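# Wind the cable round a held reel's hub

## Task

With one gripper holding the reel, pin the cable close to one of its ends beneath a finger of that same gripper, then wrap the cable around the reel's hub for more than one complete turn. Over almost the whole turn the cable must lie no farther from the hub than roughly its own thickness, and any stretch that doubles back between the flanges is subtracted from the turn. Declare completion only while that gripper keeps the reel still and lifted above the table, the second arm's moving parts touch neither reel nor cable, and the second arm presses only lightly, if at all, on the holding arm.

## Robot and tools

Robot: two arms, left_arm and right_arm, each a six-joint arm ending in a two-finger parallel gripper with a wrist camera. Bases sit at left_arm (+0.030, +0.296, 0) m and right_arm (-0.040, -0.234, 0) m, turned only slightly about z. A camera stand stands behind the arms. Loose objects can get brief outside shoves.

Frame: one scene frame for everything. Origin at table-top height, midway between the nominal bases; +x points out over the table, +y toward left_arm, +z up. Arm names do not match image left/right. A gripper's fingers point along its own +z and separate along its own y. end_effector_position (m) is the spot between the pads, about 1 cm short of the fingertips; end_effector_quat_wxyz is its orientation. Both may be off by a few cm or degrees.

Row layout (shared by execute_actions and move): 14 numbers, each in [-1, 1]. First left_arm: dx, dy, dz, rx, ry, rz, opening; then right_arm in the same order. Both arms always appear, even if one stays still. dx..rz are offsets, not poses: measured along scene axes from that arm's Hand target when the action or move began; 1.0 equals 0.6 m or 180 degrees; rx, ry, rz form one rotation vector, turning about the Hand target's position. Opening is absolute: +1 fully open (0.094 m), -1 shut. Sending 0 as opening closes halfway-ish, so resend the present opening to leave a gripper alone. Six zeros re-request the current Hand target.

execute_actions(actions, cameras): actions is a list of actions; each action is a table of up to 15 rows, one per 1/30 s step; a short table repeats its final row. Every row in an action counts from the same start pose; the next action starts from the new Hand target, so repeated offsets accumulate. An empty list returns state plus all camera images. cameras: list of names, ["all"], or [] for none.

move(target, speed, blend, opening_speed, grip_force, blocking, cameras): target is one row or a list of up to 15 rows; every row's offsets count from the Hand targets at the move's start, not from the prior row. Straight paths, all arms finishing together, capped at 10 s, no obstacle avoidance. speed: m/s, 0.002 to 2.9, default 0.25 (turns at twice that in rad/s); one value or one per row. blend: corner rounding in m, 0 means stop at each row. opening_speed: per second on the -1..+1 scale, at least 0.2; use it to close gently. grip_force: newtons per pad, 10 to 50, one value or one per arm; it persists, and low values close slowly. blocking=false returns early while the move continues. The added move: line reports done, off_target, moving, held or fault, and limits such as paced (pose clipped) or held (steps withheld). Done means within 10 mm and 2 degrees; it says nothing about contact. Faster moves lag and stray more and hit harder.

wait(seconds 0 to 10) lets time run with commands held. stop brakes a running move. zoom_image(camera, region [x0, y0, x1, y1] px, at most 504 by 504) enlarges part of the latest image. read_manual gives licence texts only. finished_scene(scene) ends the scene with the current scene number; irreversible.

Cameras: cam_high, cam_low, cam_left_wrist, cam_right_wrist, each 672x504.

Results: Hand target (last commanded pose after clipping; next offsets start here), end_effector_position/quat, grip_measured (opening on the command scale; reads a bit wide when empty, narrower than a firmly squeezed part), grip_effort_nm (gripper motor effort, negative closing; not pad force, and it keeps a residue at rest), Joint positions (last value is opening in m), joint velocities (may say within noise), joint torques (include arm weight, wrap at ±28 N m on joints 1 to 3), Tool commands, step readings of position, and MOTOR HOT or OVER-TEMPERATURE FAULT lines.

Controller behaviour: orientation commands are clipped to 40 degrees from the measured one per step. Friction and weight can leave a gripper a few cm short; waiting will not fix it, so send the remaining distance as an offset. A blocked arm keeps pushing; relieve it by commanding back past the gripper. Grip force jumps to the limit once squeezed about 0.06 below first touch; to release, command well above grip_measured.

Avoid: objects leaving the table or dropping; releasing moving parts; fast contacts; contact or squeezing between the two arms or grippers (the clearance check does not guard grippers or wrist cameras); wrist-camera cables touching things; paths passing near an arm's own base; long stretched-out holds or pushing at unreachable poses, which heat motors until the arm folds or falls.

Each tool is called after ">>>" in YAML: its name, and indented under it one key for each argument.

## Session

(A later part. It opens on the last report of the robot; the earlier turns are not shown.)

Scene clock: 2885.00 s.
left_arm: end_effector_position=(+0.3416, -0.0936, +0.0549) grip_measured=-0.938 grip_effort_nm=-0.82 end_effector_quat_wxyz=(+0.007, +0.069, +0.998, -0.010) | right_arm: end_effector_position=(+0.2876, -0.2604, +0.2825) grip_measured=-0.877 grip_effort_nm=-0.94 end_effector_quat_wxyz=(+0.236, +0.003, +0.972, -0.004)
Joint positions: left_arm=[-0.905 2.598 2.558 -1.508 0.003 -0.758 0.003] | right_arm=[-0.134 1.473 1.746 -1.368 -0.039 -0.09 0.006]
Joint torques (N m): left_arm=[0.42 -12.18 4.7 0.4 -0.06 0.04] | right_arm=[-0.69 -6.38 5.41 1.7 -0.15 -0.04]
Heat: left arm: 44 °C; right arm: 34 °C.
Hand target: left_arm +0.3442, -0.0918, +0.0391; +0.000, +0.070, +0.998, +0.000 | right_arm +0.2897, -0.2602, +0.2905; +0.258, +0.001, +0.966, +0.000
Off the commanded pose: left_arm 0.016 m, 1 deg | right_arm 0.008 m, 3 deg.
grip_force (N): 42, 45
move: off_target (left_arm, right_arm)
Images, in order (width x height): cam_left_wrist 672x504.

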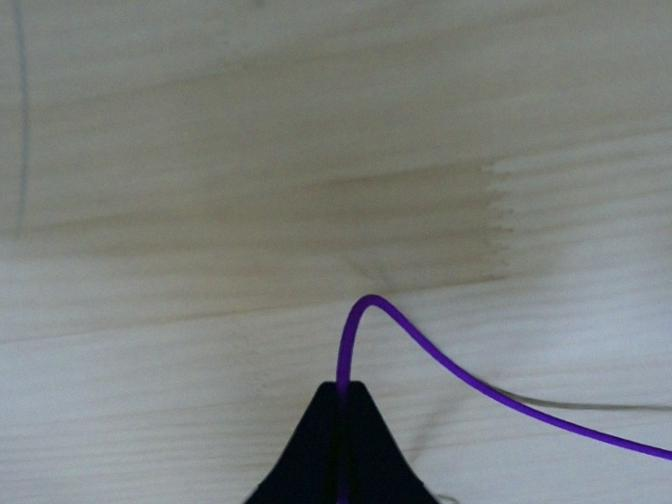

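>>> execute_actions:
  actions: []

Scene clock: 2952.07 s.
left_arm: end_effector_position=(+0.3416, -0.0936, +0.0549) grip_measured=-0.939 grip_effort_nm=-0.89 end_effector_quat_wxyz=(+0.007, +0.069, +0.998, -0.010) | right_arm: end_effector_position=(+0.2876, -0.2604, +0.2825) grip_measured=-0.877 grip_effort_nm=-0.95 end_effector_quat_wxyz=(+0.236, +0.003, +0.972, -0.004)
Joint positions: left_arm=[-0.905 2.598 2.558 -1.508 0.003 -0.758 0.003] | right_arm=[-0.134 1.473 1.746 -1.368 -0.039 -0.09 0.006]
Joint velocities: within noise
Joint torques (N m): left_arm=[0.4 -12.16 4.68 0.4 -0.06 0.04] | right_arm=[-0.69 -6.41 5.41 1.71 -0.14 -0.05]
Heat: left arm: 44 °C; right arm: 34 °C.
Hand target: left_arm +0.3442, -0.0918, +0.0391; +0.000, +0.070, +0.998, +0.000 | right_arm +0.2897, -0.2602, +0.2905; +0.258, +0.001, +0.966, +0.000
Tool commands: left_gripper/opening=-1.0 right_gripper/opening=-1.0
Off the commanded pose: left_arm 0.016 m, 1 deg | right_arm 0.008 m, 3 deg.
grip_force (N): 42, 45

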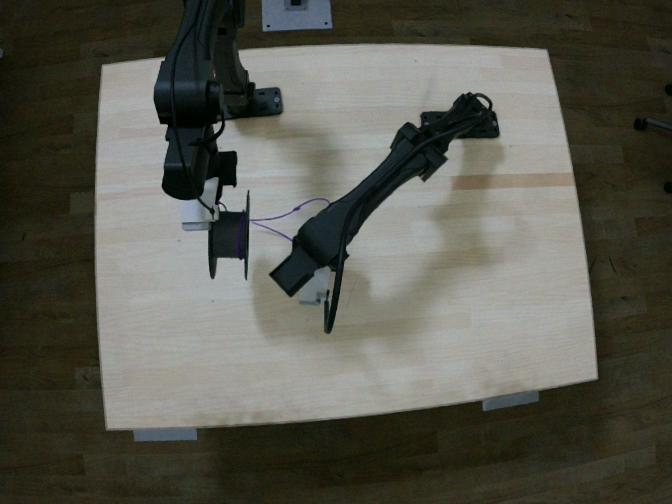

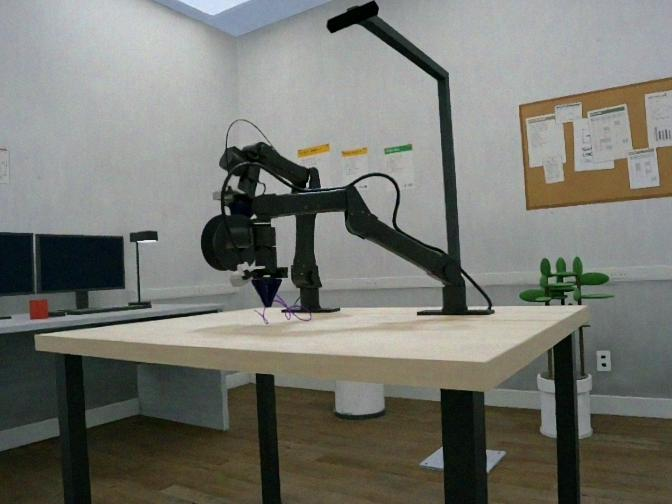

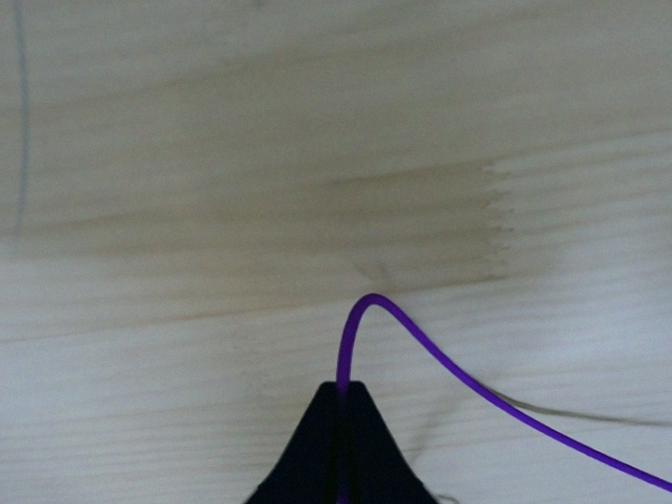

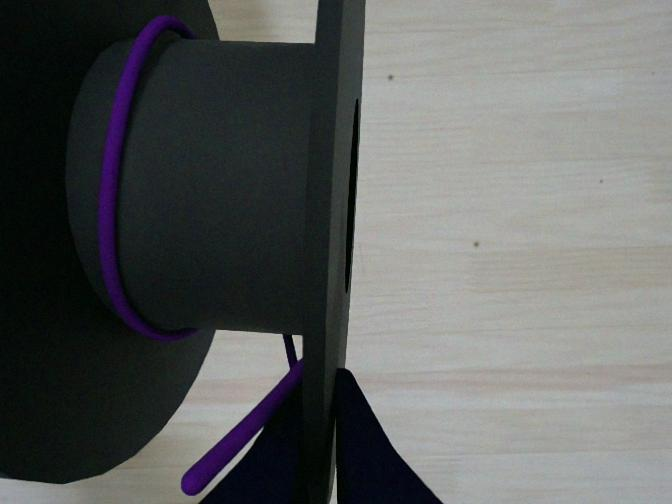

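>>> move:
  target:
    - [0.0967, 0.05, 0.2, 0, 0, 0, -1, 0, 0, 0, 0, 0, 0, -1]
  speed: 0.1
  cameras: ["cam_high", "cam_left_wrist"]

Scene clock: 2999.27 s.
left_arm: end_effector_position=(+0.4005, -0.0632, +0.1260) grip_measured=-0.939 grip_effort_nm=-0.89 end_effector_quat_wxyz=(+0.074, +0.066, +0.993, -0.065) | right_arm: end_effector_position=(+0.2876, -0.2604, +0.2825) grip_measured=-0.877 grip_effort_nm=-0.94 end_effector_quat_wxyz=(+0.236, +0.003, +0.972, -0.004)
Joint positions: left_arm=[-0.779 2.523 2.691 -1.54 0.003 -0.637 0.003] | right_arm=[-0.134 1.473 1.746 -1.368 -0.039 -0.09 0.006]
Joint torques (N m): left_arm=[0.27 -18.13 7.51 0.42 -0.05 0.1] | right_arm=[-0.73 -6.37 5.42 1.7 -0.15 -0.04]
Heat: left arm: 44 °C; right arm: 34 °C.
Hand target: left_arm +0.4022, -0.0617, +0.1590; +0.000, +0.070, +0.998, +0.000 | right_arm +0.2897, -0.2602, +0.2905; +0.258, +0.001, +0.966, +0.000
Off the commanded pose: left_arm 0.033 m, 11 deg | right_arm 0.008 m, 3 deg.
joint sent to its limit (left arm) — joint 4 (wrist pitch), lower limit. The joint targets are off in orientation, not in position.
grip_force (N): 42, 45
move: off_target (left_arm, right_arm)
Images, in order (width x height): cam_high 672x504, cam_left_wrist 672x504.

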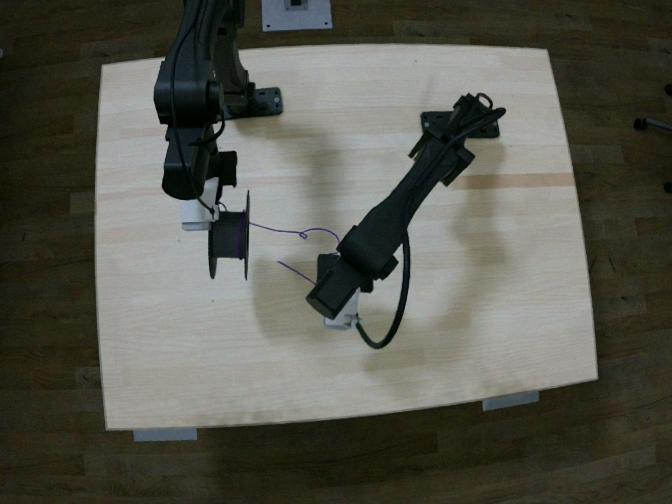

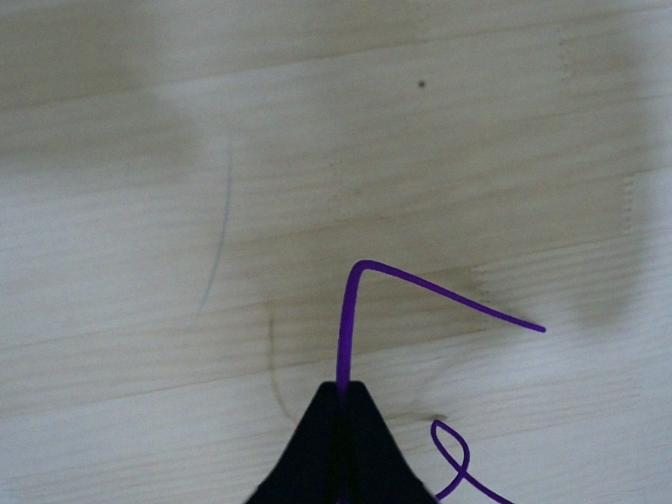

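>>> move:
  target:
    - [0.1637, 0.0845, 0.1017, -0.4553, 0.0396, 0.0756, -1, 0, 0, 0, 0, 0, 0, -1]
    - [0.1637, 0.0845, 0.1017, -0.4553, 0.0396, 0.0756, -1, 0.017, 0.25, 0.0325, 0, 0, 0, -1]
  speed: 0.16
  blend: 0.02
  cameras: ["all"]

Scene clock: 3025.30 s.
left_arm: end_effector_position=(+0.5075, -0.0142, +0.1929) grip_measured=-0.939 grip_effort_nm=-0.89 end_effector_quat_wxyz=(-0.026, -0.078, +0.760, -0.645) | right_arm: end_effector_position=(+0.2962, -0.1083, +0.2983) grip_measured=-0.877 grip_effort_nm=-0.94 end_effector_quat_wxyz=(+0.241, -0.008, +0.971, +0.002)
Joint positions: left_arm=[-0.287 2.226 1.692 0.065 1.193 -1.274 0.003] | right_arm=[0.425 1.649 1.994 -1.47 0.2 0.393 0.006]
Joint torques (N m): left_arm=[0.29 -17.46 5.45 1.38 0.38 -0.02] | right_arm=[0.18 -5.63 8.84 1.28 0.3 0.14]
Heat: left arm: 43 °C; right arm: 34 °C.
Hand target: left_arm +0.5004, -0.0110, +0.2199; -0.011, -0.056, +0.753, -0.656 | right_arm +0.2999, -0.1102, +0.3099; +0.258, +0.001, +0.966, +0.000
Off the commanded pose: left_arm 0.028 m, 3 deg | right_arm 0.012 m, 2 deg.
grip_force (N): 42, 45
move: off_target (left_arm, right_arm)

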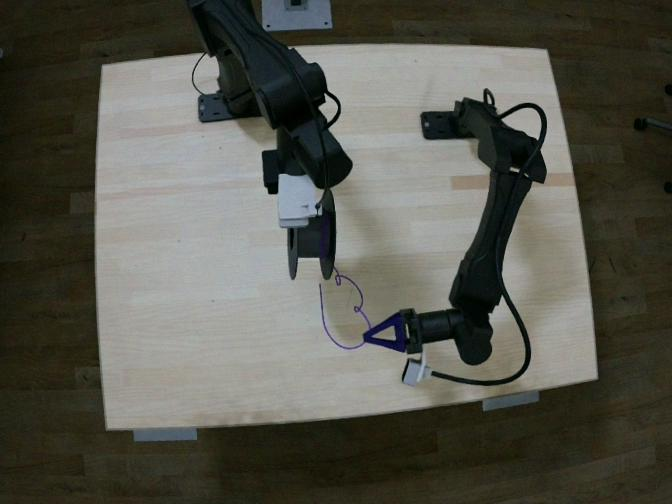

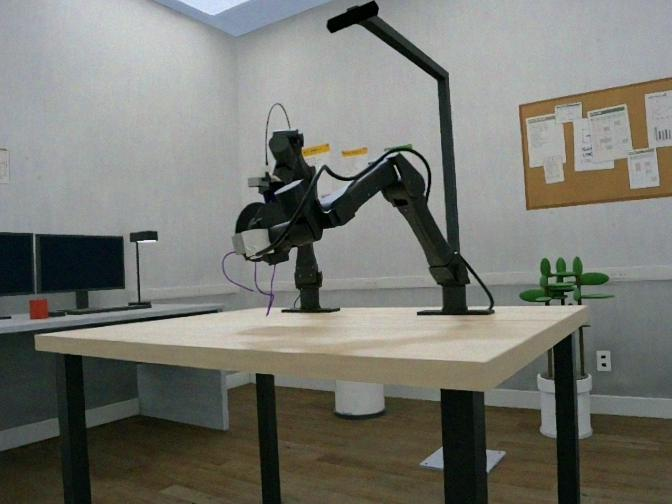

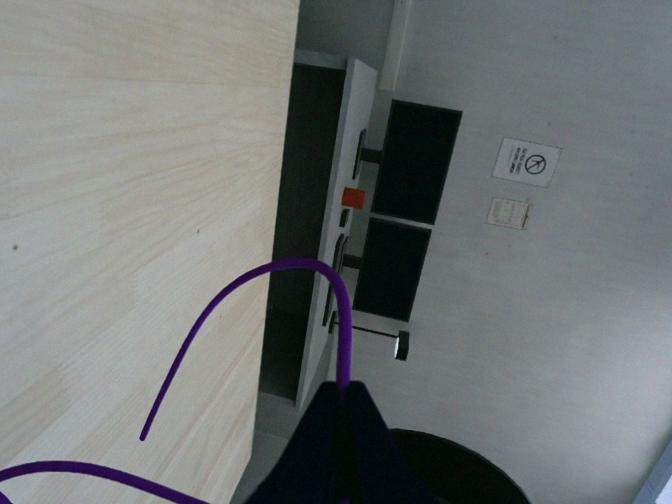

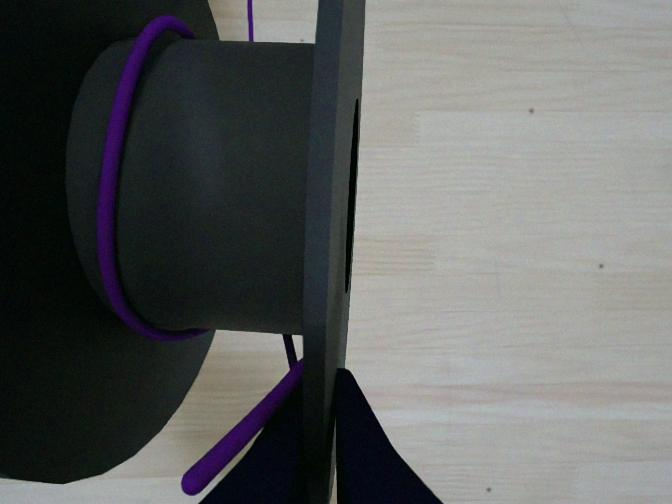

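>>> zoom_image:
  camera: "cam_high"
  region: [270, 180, 440, 370]

>>> zoom_image:
  camera: "cam_low"
  region: [200, 180, 370, 330]

Scaled by 2.653.

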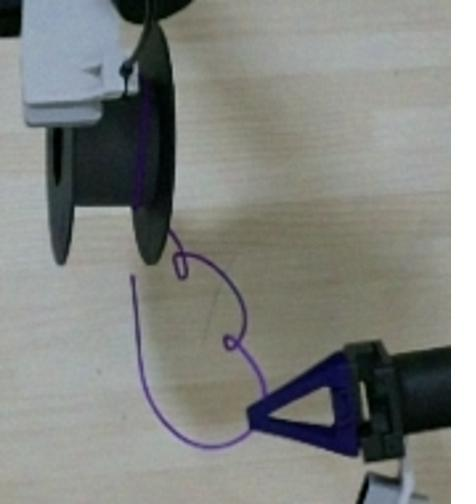

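Scaled by 2.965.

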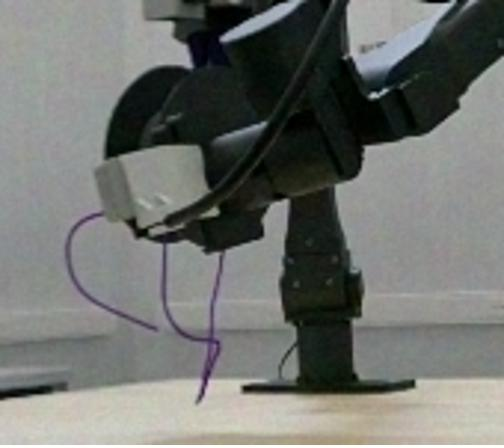

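>>> move:
  target:
    - [-0.113, -0.0848, 0.0, -0.012, -0.0825, 0, -1, 0, 0, 0, 0, 0, 0, -1]
    - [-0.1347, -0.2332, -0.0332, -0.0241, -0.1649, 0, -1, 0, 0, 0, 0, 0, 0, -1]
  speed: 0.16
  blend: 0.03
  cameras: ["all"]

Scene clock: 3054.43 s.
left_arm: end_effector_position=(+0.4179, -0.1414, +0.1936) grip_measured=-0.940 grip_effort_nm=-0.89 end_effector_quat_wxyz=(+0.164, +0.094, +0.719, -0.669) | right_arm: end_effector_position=(+0.2911, -0.1155, +0.2968) grip_measured=-0.877 grip_effort_nm=-0.94 end_effector_quat_wxyz=(+0.232, -0.003, +0.973, -0.015)
Joint positions: left_arm=[-0.622 2.148 1.36 0.711 0.846 -1.143 0.003] | right_arm=[0.425 1.649 1.997 -1.504 0.224 0.401 0.006]
Joint torques (N m): left_arm=[-1.14 -9.96 9.26 1.74 -0.01 0.14] | right_arm=[0.18 -5.6 8.57 1.58 0.1 0.05]
Heat: left arm: 44 °C; right arm: 35 °C.
Hand target: left_arm +0.4196, -0.1509, +0.2003; +0.181, +0.114, +0.705, -0.676 | right_arm +0.2999, -0.1102, +0.3099; +0.258, +0.001, +0.966, +0.000
Off the commanded pose: left_arm 0.012 m, 3 deg | right_arm 0.017 m, 4 deg.
grip_force (N): 42, 45
move: off_target (left_arm, right_arm)

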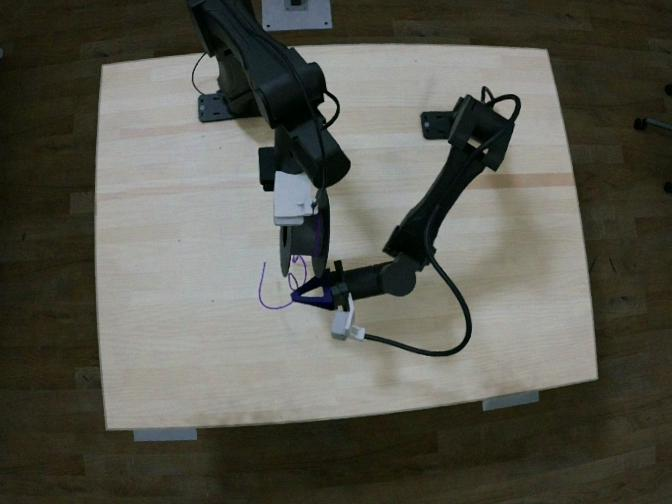

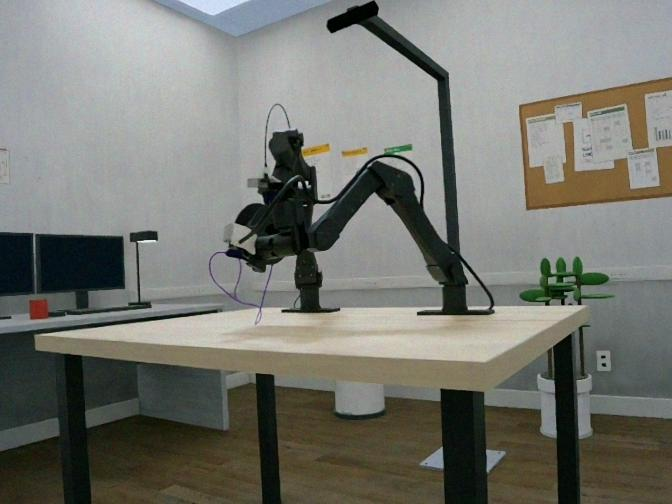

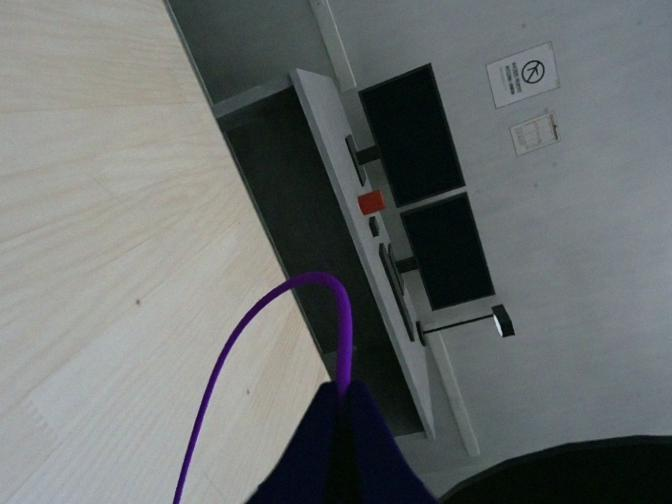

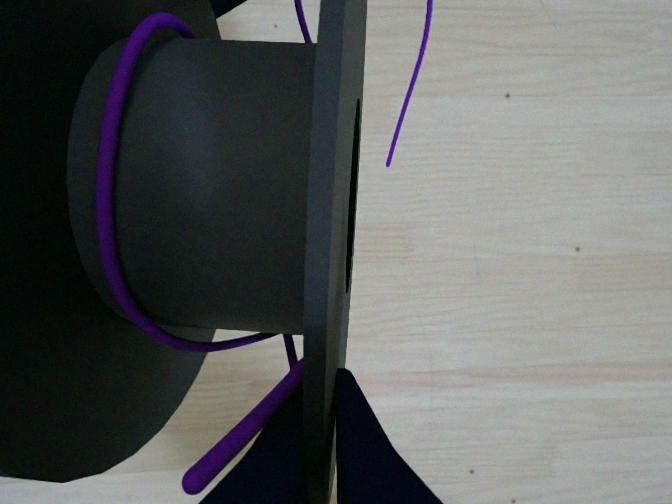

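>>> move:
  target:
    - [0.0353, 0.0115, 0.1662, -0.0064, -0.044, 0, -1, -0.0665, 0, -0.1, 0, 0, 0, -1]
    - [0.0353, 0.0115, 0.2995, -0.012, -0.0825, 0, -1, -0.113, 0, -0.1832, 0, 0, 0, -1]
  speed: 0.14
  blend: 0.03
  cameras: ["all"]

Scene clock: 3076.13 s.
left_arm: end_effector_position=(+0.4487, -0.1524, +0.3421) grip_measured=-0.940 grip_effort_nm=-0.89 end_effector_quat_wxyz=(+0.246, +0.177, +0.684, -0.663) | right_arm: end_effector_position=(+0.2293, -0.1089, +0.1941) grip_measured=-0.877 grip_effort_nm=-0.94 end_effector_quat_wxyz=(+0.236, -0.006, +0.972, -0.001)
Joint positions: left_arm=[-0.602 2.127 1.884 0.245 0.875 -0.964 0.003] | right_arm=[0.556 1.297 1.241 -1.106 0.256 0.52 0.006]
Joint torques (N m): left_arm=[0.47 -16.4 9.36 1.34 0.07 0.14] | right_arm=[0.69 -5.61 5.57 1.56 0.35 0.13]
Heat: left arm: 44 °C; right arm: 37 °C.
Hand target: left_arm +0.4408, -0.1440, +0.3799; +0.272, +0.197, +0.663, -0.669 | right_arm +0.2320, -0.1102, +0.2001; +0.258, +0.001, +0.966, +0.000
Off the commanded pose: left_arm 0.040 m, 5 deg | right_arm 0.007 m, 3 deg.
grip_force (N): 42, 45
move: off_target (left_arm, right_arm)

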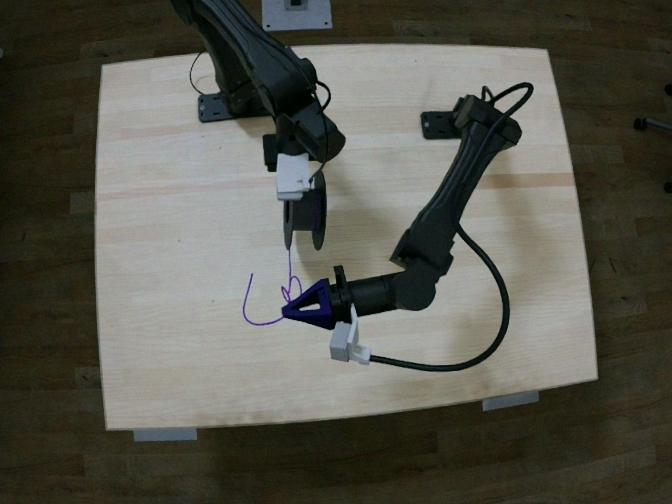

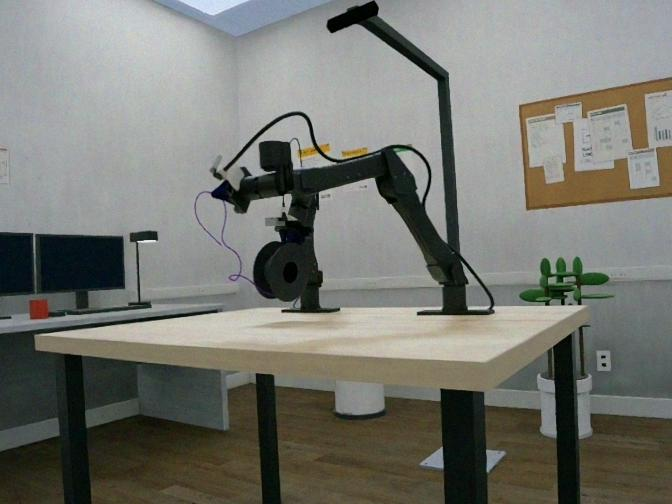

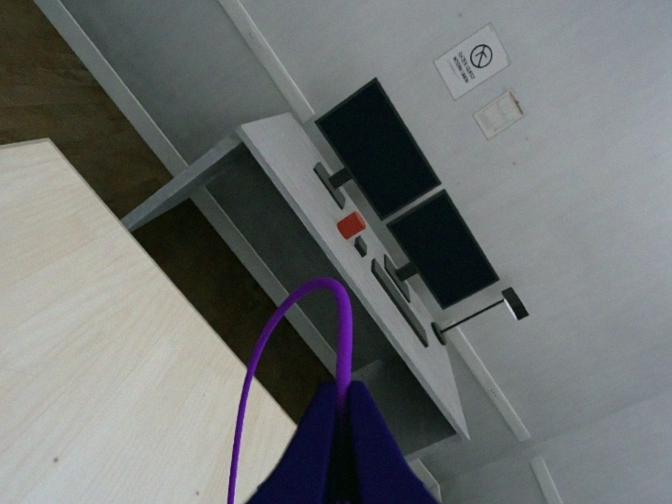

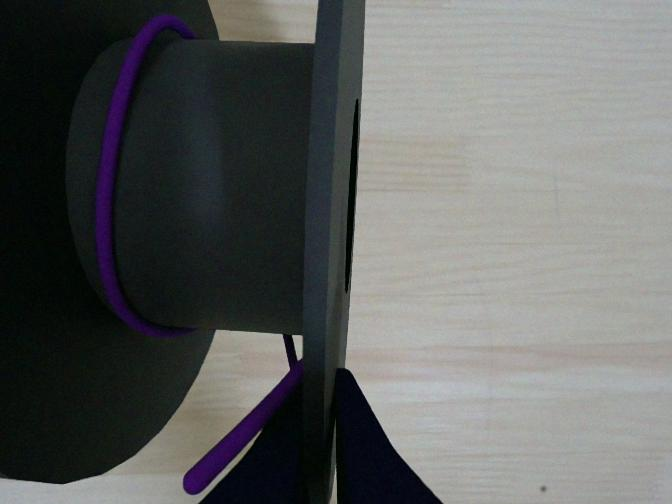

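>>> zoom_image:
  camera: "cam_high"
  region: [240, 160, 380, 340]

>>> zoom_image:
  camera: "cam_low"
  region: [180, 160, 340, 320]

Scaled by 2.800.

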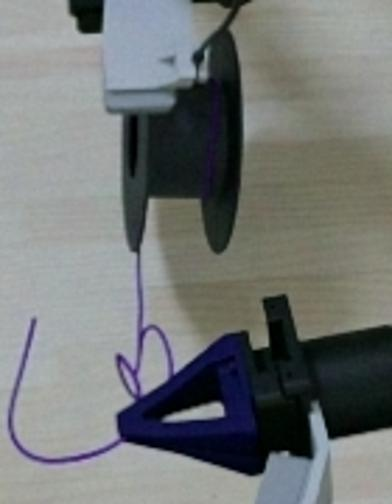

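Scaled by 3.150.

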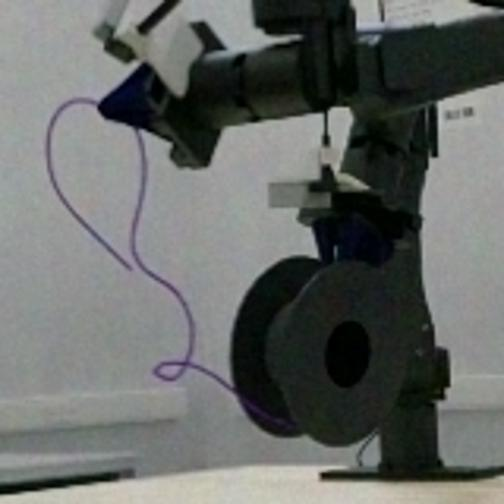

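>>> move:
  target:
    - [-0.0918, 0.064, 0.1502, -0.008, -0.055, 0, -1, 0, 0, 0, 0, 0, 0, -1]
    - [-0.1235, 0.0772, 0.2085, -0.016, -0.1099, 0, -1, 0, 0, 0, 0, 0, 0, -1]
  speed: 0.12
  blend: 0.02
  cameras: ["all"]

Scene clock: 3108.10 s.
left_arm: end_effector_position=(+0.3831, -0.1090, +0.4714) grip_measured=-0.940 grip_effort_nm=-0.89 end_effector_quat_wxyz=(+0.362, +0.284, +0.615, -0.640) | right_arm: end_effector_position=(+0.2295, -0.1088, +0.1943) grip_measured=-0.877 grip_effort_nm=-0.94 end_effector_quat_wxyz=(+0.237, -0.006, +0.971, -0.001)
Joint positions: left_arm=[-0.599 1.864 1.93 0.067 0.895 -0.726 0.003] | right_arm=[0.556 1.297 1.241 -1.105 0.256 0.52 0.006]
Joint torques (N m): left_arm=[0.16 -13.55 9.24 1.28 0.01 0.1] | right_arm=[0.72 -5.57 5.55 1.53 0.36 0.13]
Heat: left arm: 52 °C; right arm: 35 °C.
Hand target: left_arm +0.3668, -0.0976, +0.5051; +0.387, +0.302, +0.589, -0.641 | right_arm +0.2320, -0.1102, +0.2001; +0.258, +0.001, +0.966, +0.000
Off the commanded pose: left_arm 0.039 m, 5 deg | right_arm 0.006 m, 3 deg.
grip_force (N): 42, 45
move: off_target (left_arm, right_arm)

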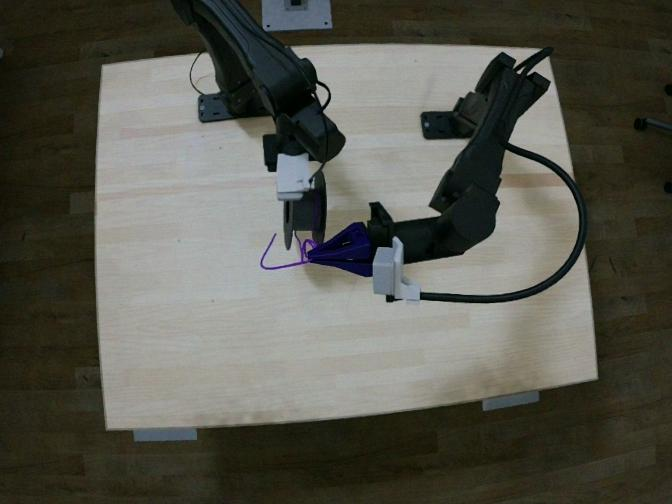

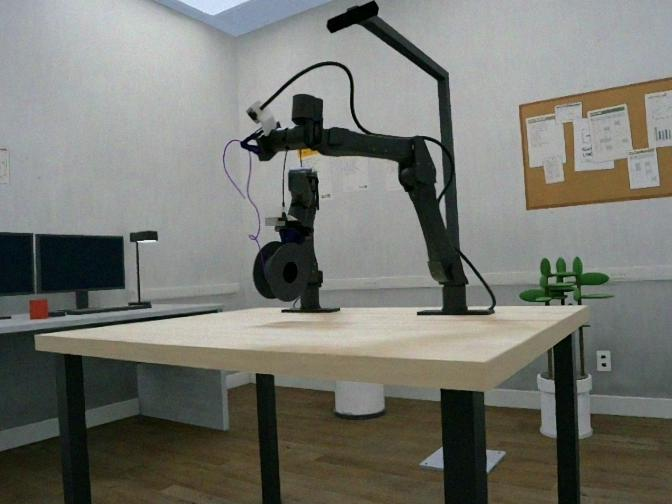

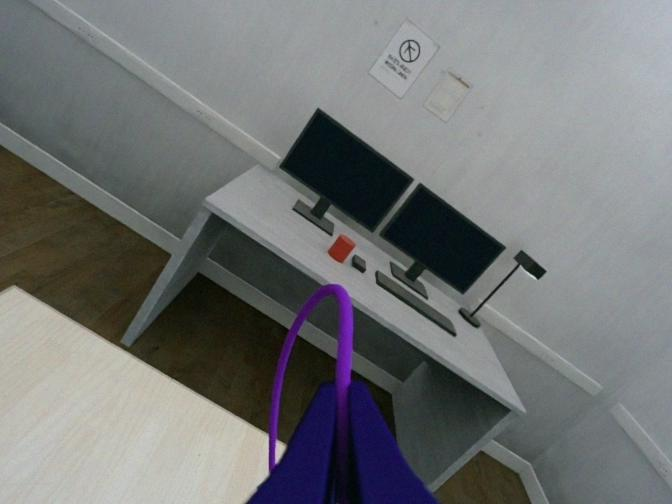

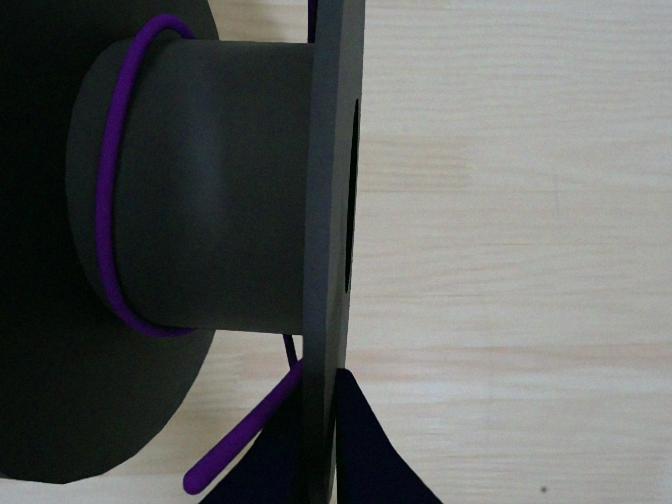

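>>> move:
  target:
    - [-0.0743, 0.0695, 0.0415, -0.012, -0.0825, 0, -1, 0.01, 0, 0, 0, 0, 0, -1]
    - [-0.1447, 0.164, 0.0332, -0.0217, -0.1484, 0, -1, 0.0767, 0, 0, 0, 0, 0, -1]
    - [-0.1447, 0.164, 0.0332, -0.0217, -0.1484, 0, -1, 0.1433, 0, 0, 0, 0, 0, -1]
  speed: 0.12
  blend: 0.02
  cameras: ["all"]

Scene clock: 3123.77 s.
left_arm: end_effector_position=(+0.2898, -0.0068, +0.5151) grip_measured=-0.940 grip_effort_nm=-0.89 end_effector_quat_wxyz=(+0.507, +0.423, +0.478, -0.579) | right_arm: end_effector_position=(+0.3061, -0.1118, +0.1842) grip_measured=-0.877 grip_effort_nm=-0.95 end_effector_quat_wxyz=(+0.233, -0.004, +0.972, -0.007)
Joint positions: left_arm=[-0.46 1.431 1.487 0.356 1.089 -0.497 0.003] | right_arm=[0.407 1.541 1.406 -1.007 0.204 0.385 0.006]
Joint torques (N m): left_arm=[0.59 -8.09 5.33 1.3 -0.18 -0.02] | right_arm=[-0.59 -5.7 9.94 1.46 0.16 -0.02]
Heat: left arm: 50 °C; right arm: 35 °C.
Hand target: left_arm +0.2799, +0.0008, +0.5250; +0.523, +0.429, +0.462, -0.574 | right_arm +0.3180, -0.1102, +0.2000; +0.258, +0.001, +0.966, +0.000
Off the commanded pose: left_arm 0.016 m, 3 deg | right_arm 0.020 m, 3 deg.
grip_force (N): 42, 45
move: off_target (left_arm, right_arm)

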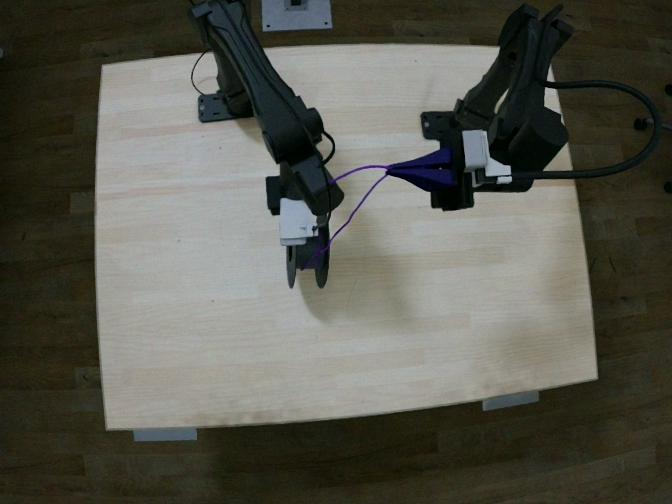

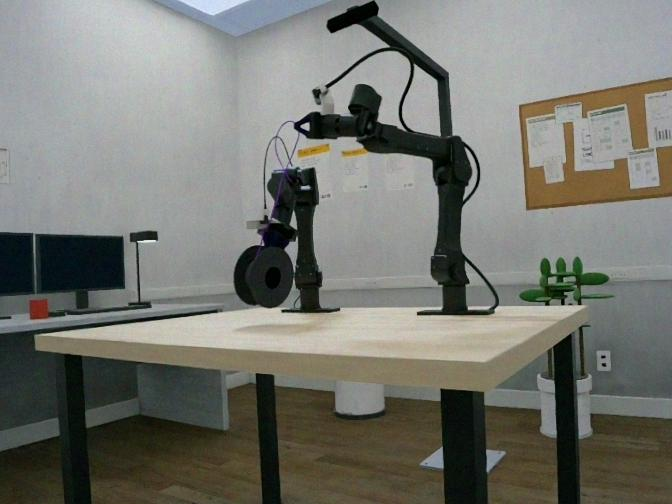

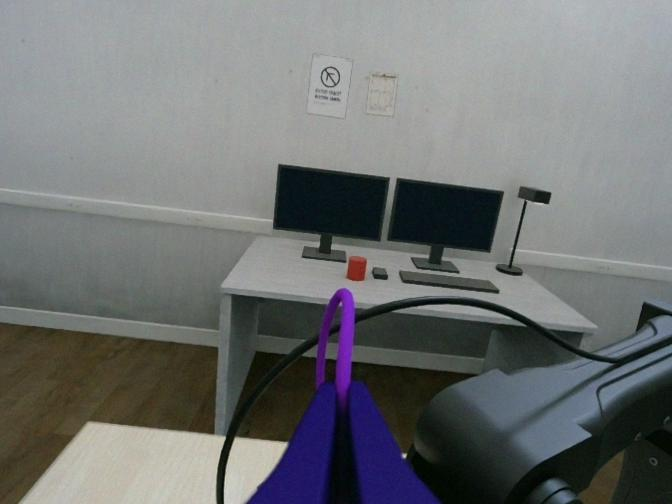

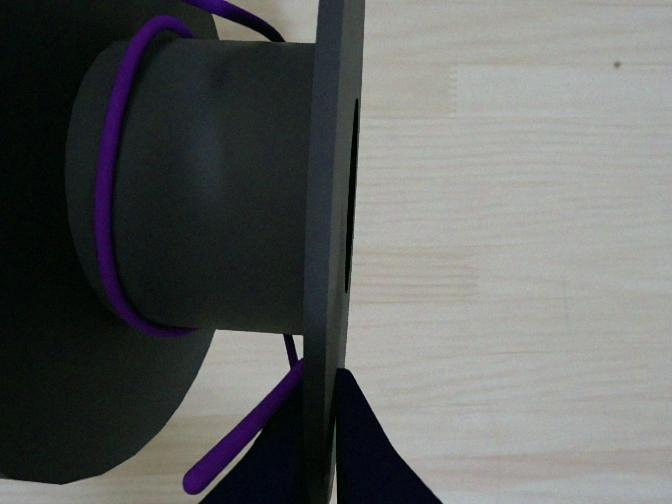

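>>> move:
  target:
    - [-0.1757, -0.05, -0.1083, -0.0209, -0.1429, 0, -1, 0.0833, 0, 0.0167, 0, 0, 0, -1]
    - [-0.2252, -0.0428, -0.3, -0.0409, -0.2804, 0, -1, 0.1533, 0, 0, 0, 0, 0, -1]
  speed: 0.14
  blend: 0.02
  cameras: ["all"]

Scene clock: 3180.67 s.
left_arm: end_effector_position=(+0.1469, -0.0237, +0.3505) grip_measured=-0.940 grip_effort_nm=-0.89 end_effector_quat_wxyz=(+0.698, +0.597, +0.161, -0.361) | right_arm: end_effector_position=(+0.3997, -0.1098, +0.1851) grip_measured=-0.877 grip_effort_nm=-0.94 end_effector_quat_wxyz=(+0.238, -0.002, +0.971, -0.005)
Joint positions: left_arm=[-0.779 1.143 0.58 0.993 0.971 0.468 0.003] | right_arm=[0.307 1.87 1.779 -1.025 0.161 0.294 0.006]
Joint torques (N m): left_arm=[-0.62 -2.25 5.37 1.31 -0.17 0] | right_arm=[-0.7 -8.29 10.26 1.37 0.11 -0.02]
Heat: left arm: 40 °C; right arm: 36 °C.
Hand target: left_arm +0.1447, -0.0249, +0.3450; +0.695, +0.599, +0.159, -0.364 | right_arm +0.4100, -0.1104, +0.2000; +0.258, +0.001, +0.966, +0.000
Off the commanded pose: left_arm 0.006 m, 1 deg | right_arm 0.018 m, 2 deg.
grip_force (N): 42, 45
move: off_target (right_arm)

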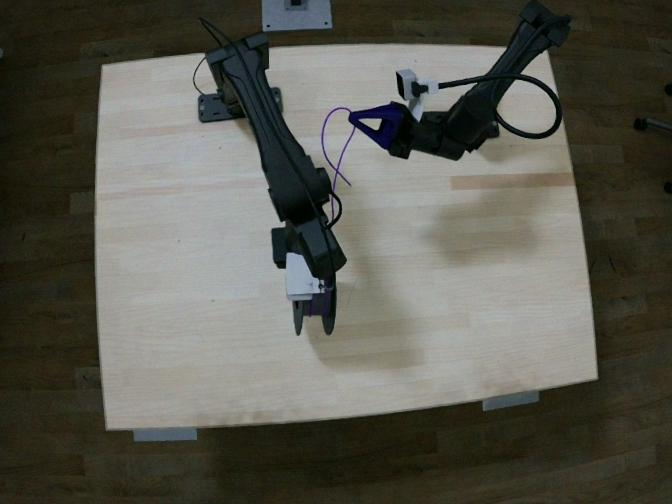

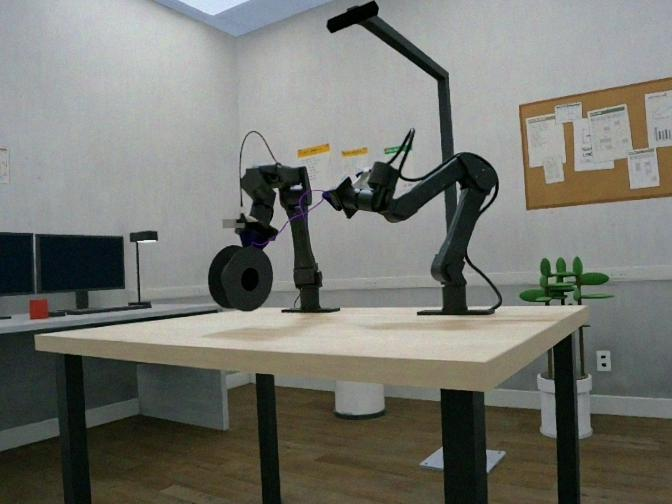

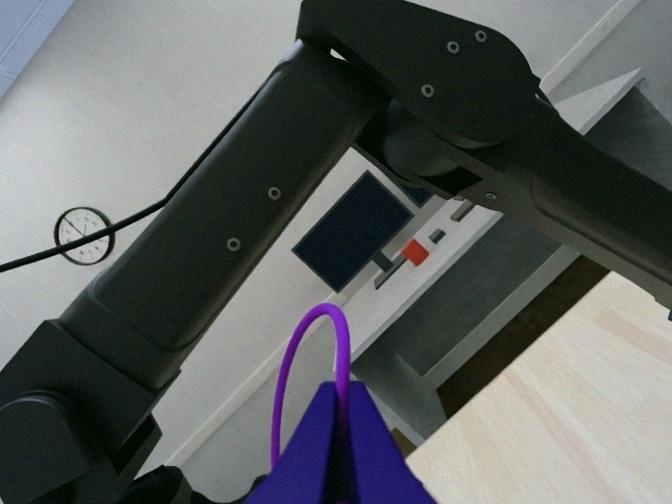

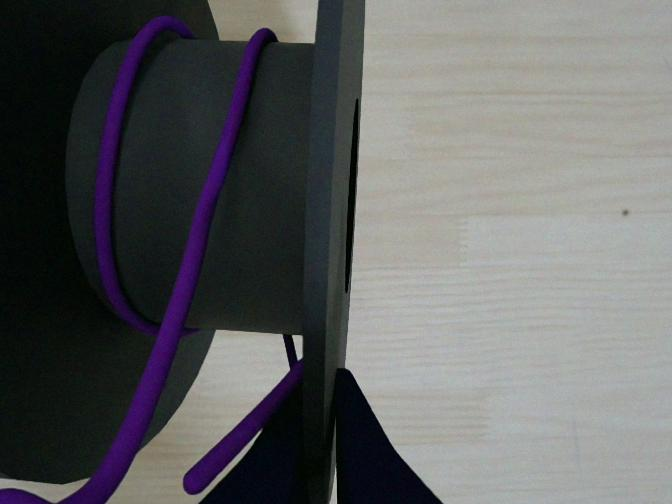

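>>> move:
  target:
    - [-0.0165, 0.0023, -0.175, -0.0177, -0.1209, 0, -1, 0.0167, 0, 0.0167, 0, 0, 0, -1]
    - [0.0425, -0.0567, -0.375, 0.03, -0.165, -0.01, -1, 0.0, 0, 0.15, 0, 0, 0, -1]
  speed: 0.14
  blend: 0.02
  cameras: ["all"]

Scene clock: 3206.27 s.
left_arm: end_effector_position=(+0.1678, -0.0576, +0.1137) grip_measured=-0.940 grip_effort_nm=-0.89 end_effector_quat_wxyz=(+0.662, +0.718, +0.008, -0.214) | right_arm: end_effector_position=(+0.4099, -0.1094, +0.2804) grip_measured=-0.877 grip_effort_nm=-0.94 end_effector_quat_wxyz=(+0.248, -0.001, +0.969, -0.001)
Joint positions: left_arm=[-0.771 1.944 0.443 1.431 1.109 1.309 0.003] | right_arm=[0.299 2.093 2.506 -1.506 0.158 0.288 0.006]
Joint torques (N m): left_arm=[0.55 -5.29 4.46 1.88 0.16 0.08] | right_arm=[0.03 -9.01 8.83 1.19 0.13 0.04]
Heat: left arm: 37 °C; right arm: 41 °C.
Hand target: left_arm +0.1703, -0.0589, +0.1199; +0.678, +0.707, -0.017, -0.201 | right_arm +0.4100, -0.1103, +0.2901; +0.258, +0.001, +0.966, +0.000
Off the commanded pose: left_arm 0.007 m, 4 deg | right_arm 0.010 m, 1 deg.
grip_force (N): 42, 45
move: off_target (left_arm)

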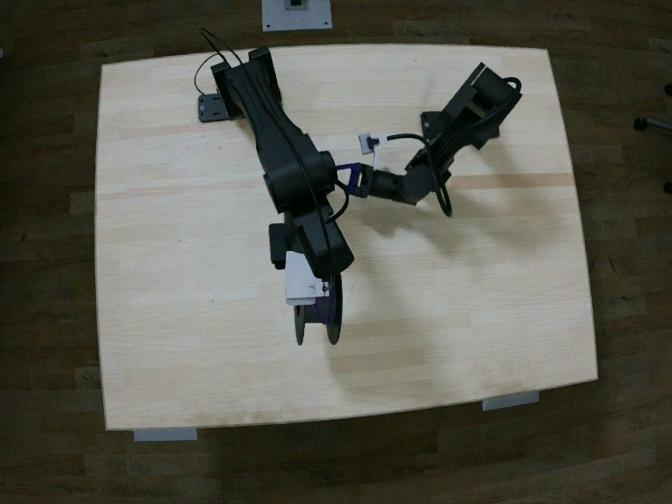

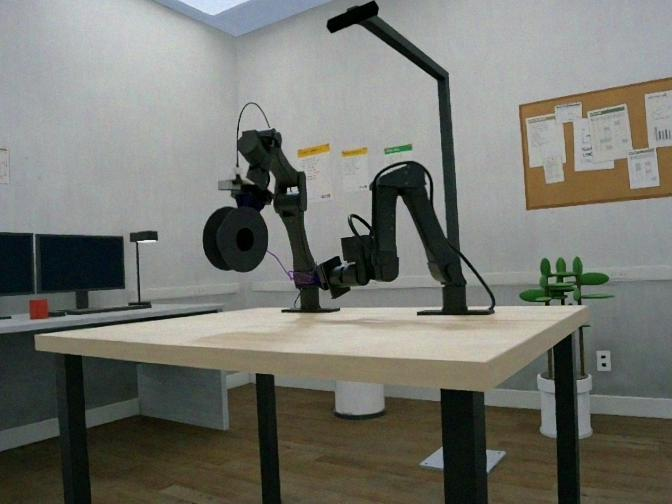

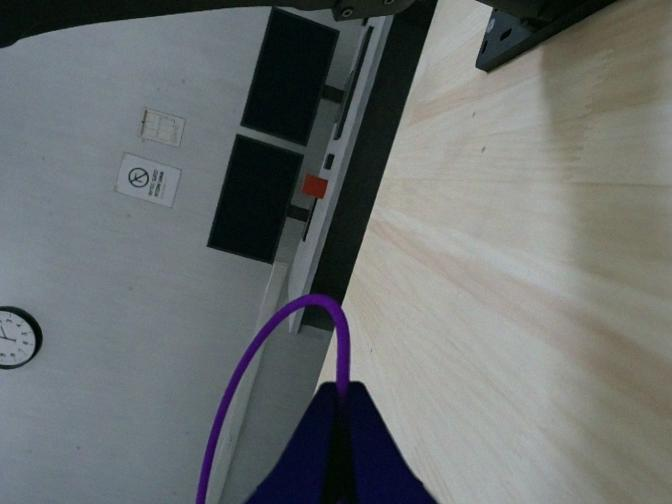

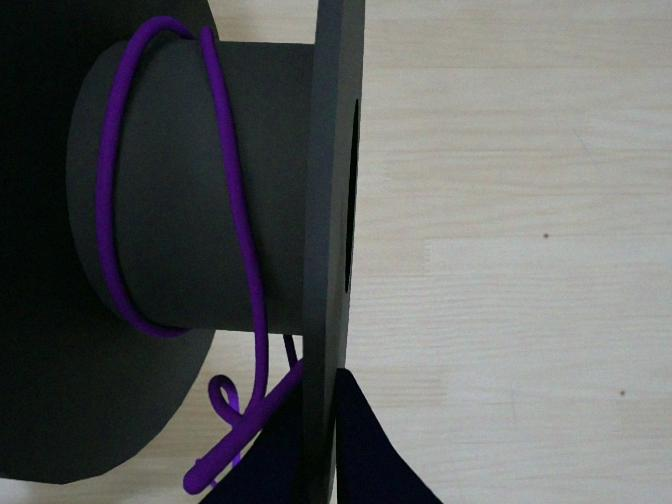

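>>> move:
  target:
    - [0.0787, -0.037, -0.0665, 0.02, -0.02, 0, -1, -0.0833, 0, 0.0667, 0, 0, 0, -1]
    - [0.0162, -0.0318, -0.0665, 0.0405, -0.041, -0.001, -1, -0.1733, 0, 0.1033, 0, 0, 0, -1]
  speed: 0.14
  blend: 0.02
  cameras: ["all"]

Scene clock: 3230.40 s.
left_arm: end_effector_position=(+0.1823, -0.0791, +0.0739) grip_measured=-0.940 grip_effort_nm=-0.89 end_effector_quat_wxyz=(+0.629, +0.760, -0.046, -0.158) | right_arm: end_effector_position=(+0.3231, -0.0998, +0.3536) grip_measured=-0.877 grip_effort_nm=-0.94 end_effector_quat_wxyz=(+0.310, -0.007, +0.950, +0.031)
Joint positions: left_arm=[-0.795 1.996 0.573 1.089 1.067 1.681 0.003] | right_arm=[0.413 1.748 2.292 -1.509 0.197 0.367 0.006]
Joint torques (N m): left_arm=[-0.28 -10.71 2.84 1.08 0.15 0.05] | right_arm=[0.49 -8.25 4.53 0.88 0.31 0.14]
Heat: left arm: 36 °C; right arm: 38 °C.
Hand target: left_arm +0.1799, -0.0781, +0.0801; +0.629, +0.760, -0.049, -0.157 | right_arm +0.3060, -0.1103, +0.3520; +0.258, +0.001, +0.966, +0.000
Off the commanded pose: left_arm 0.007 m, 0 deg | right_arm 0.020 m, 7 deg.
joint sent to its limit (right arm) — joint 4 (wrist pitch), lower limit. The joint targets are off in orientation, not in position.
grip_force (N): 42, 45
move: off_target (right_arm)

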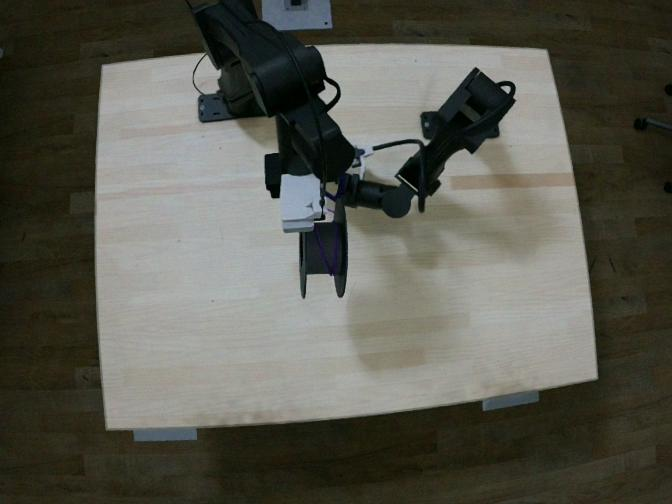

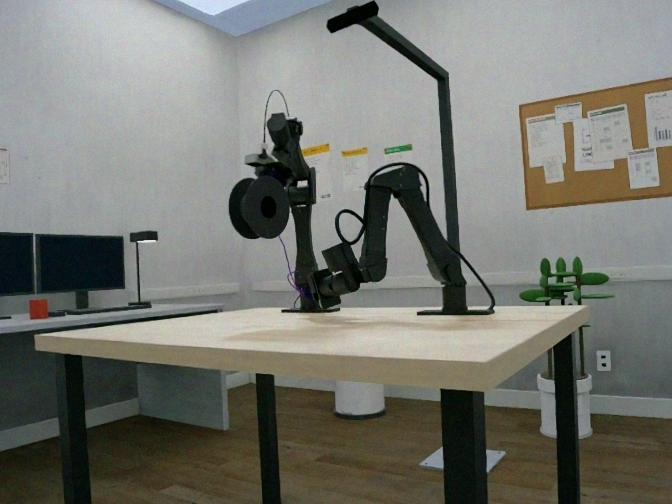

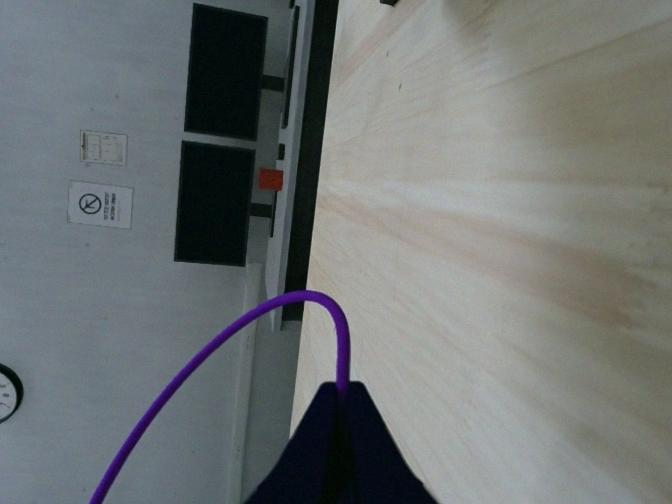

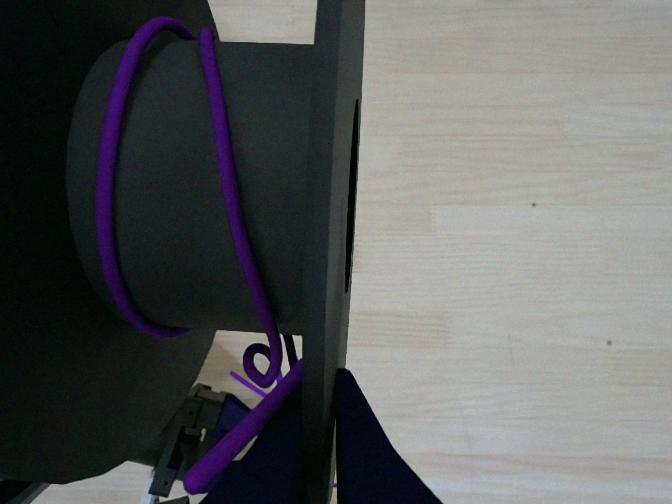

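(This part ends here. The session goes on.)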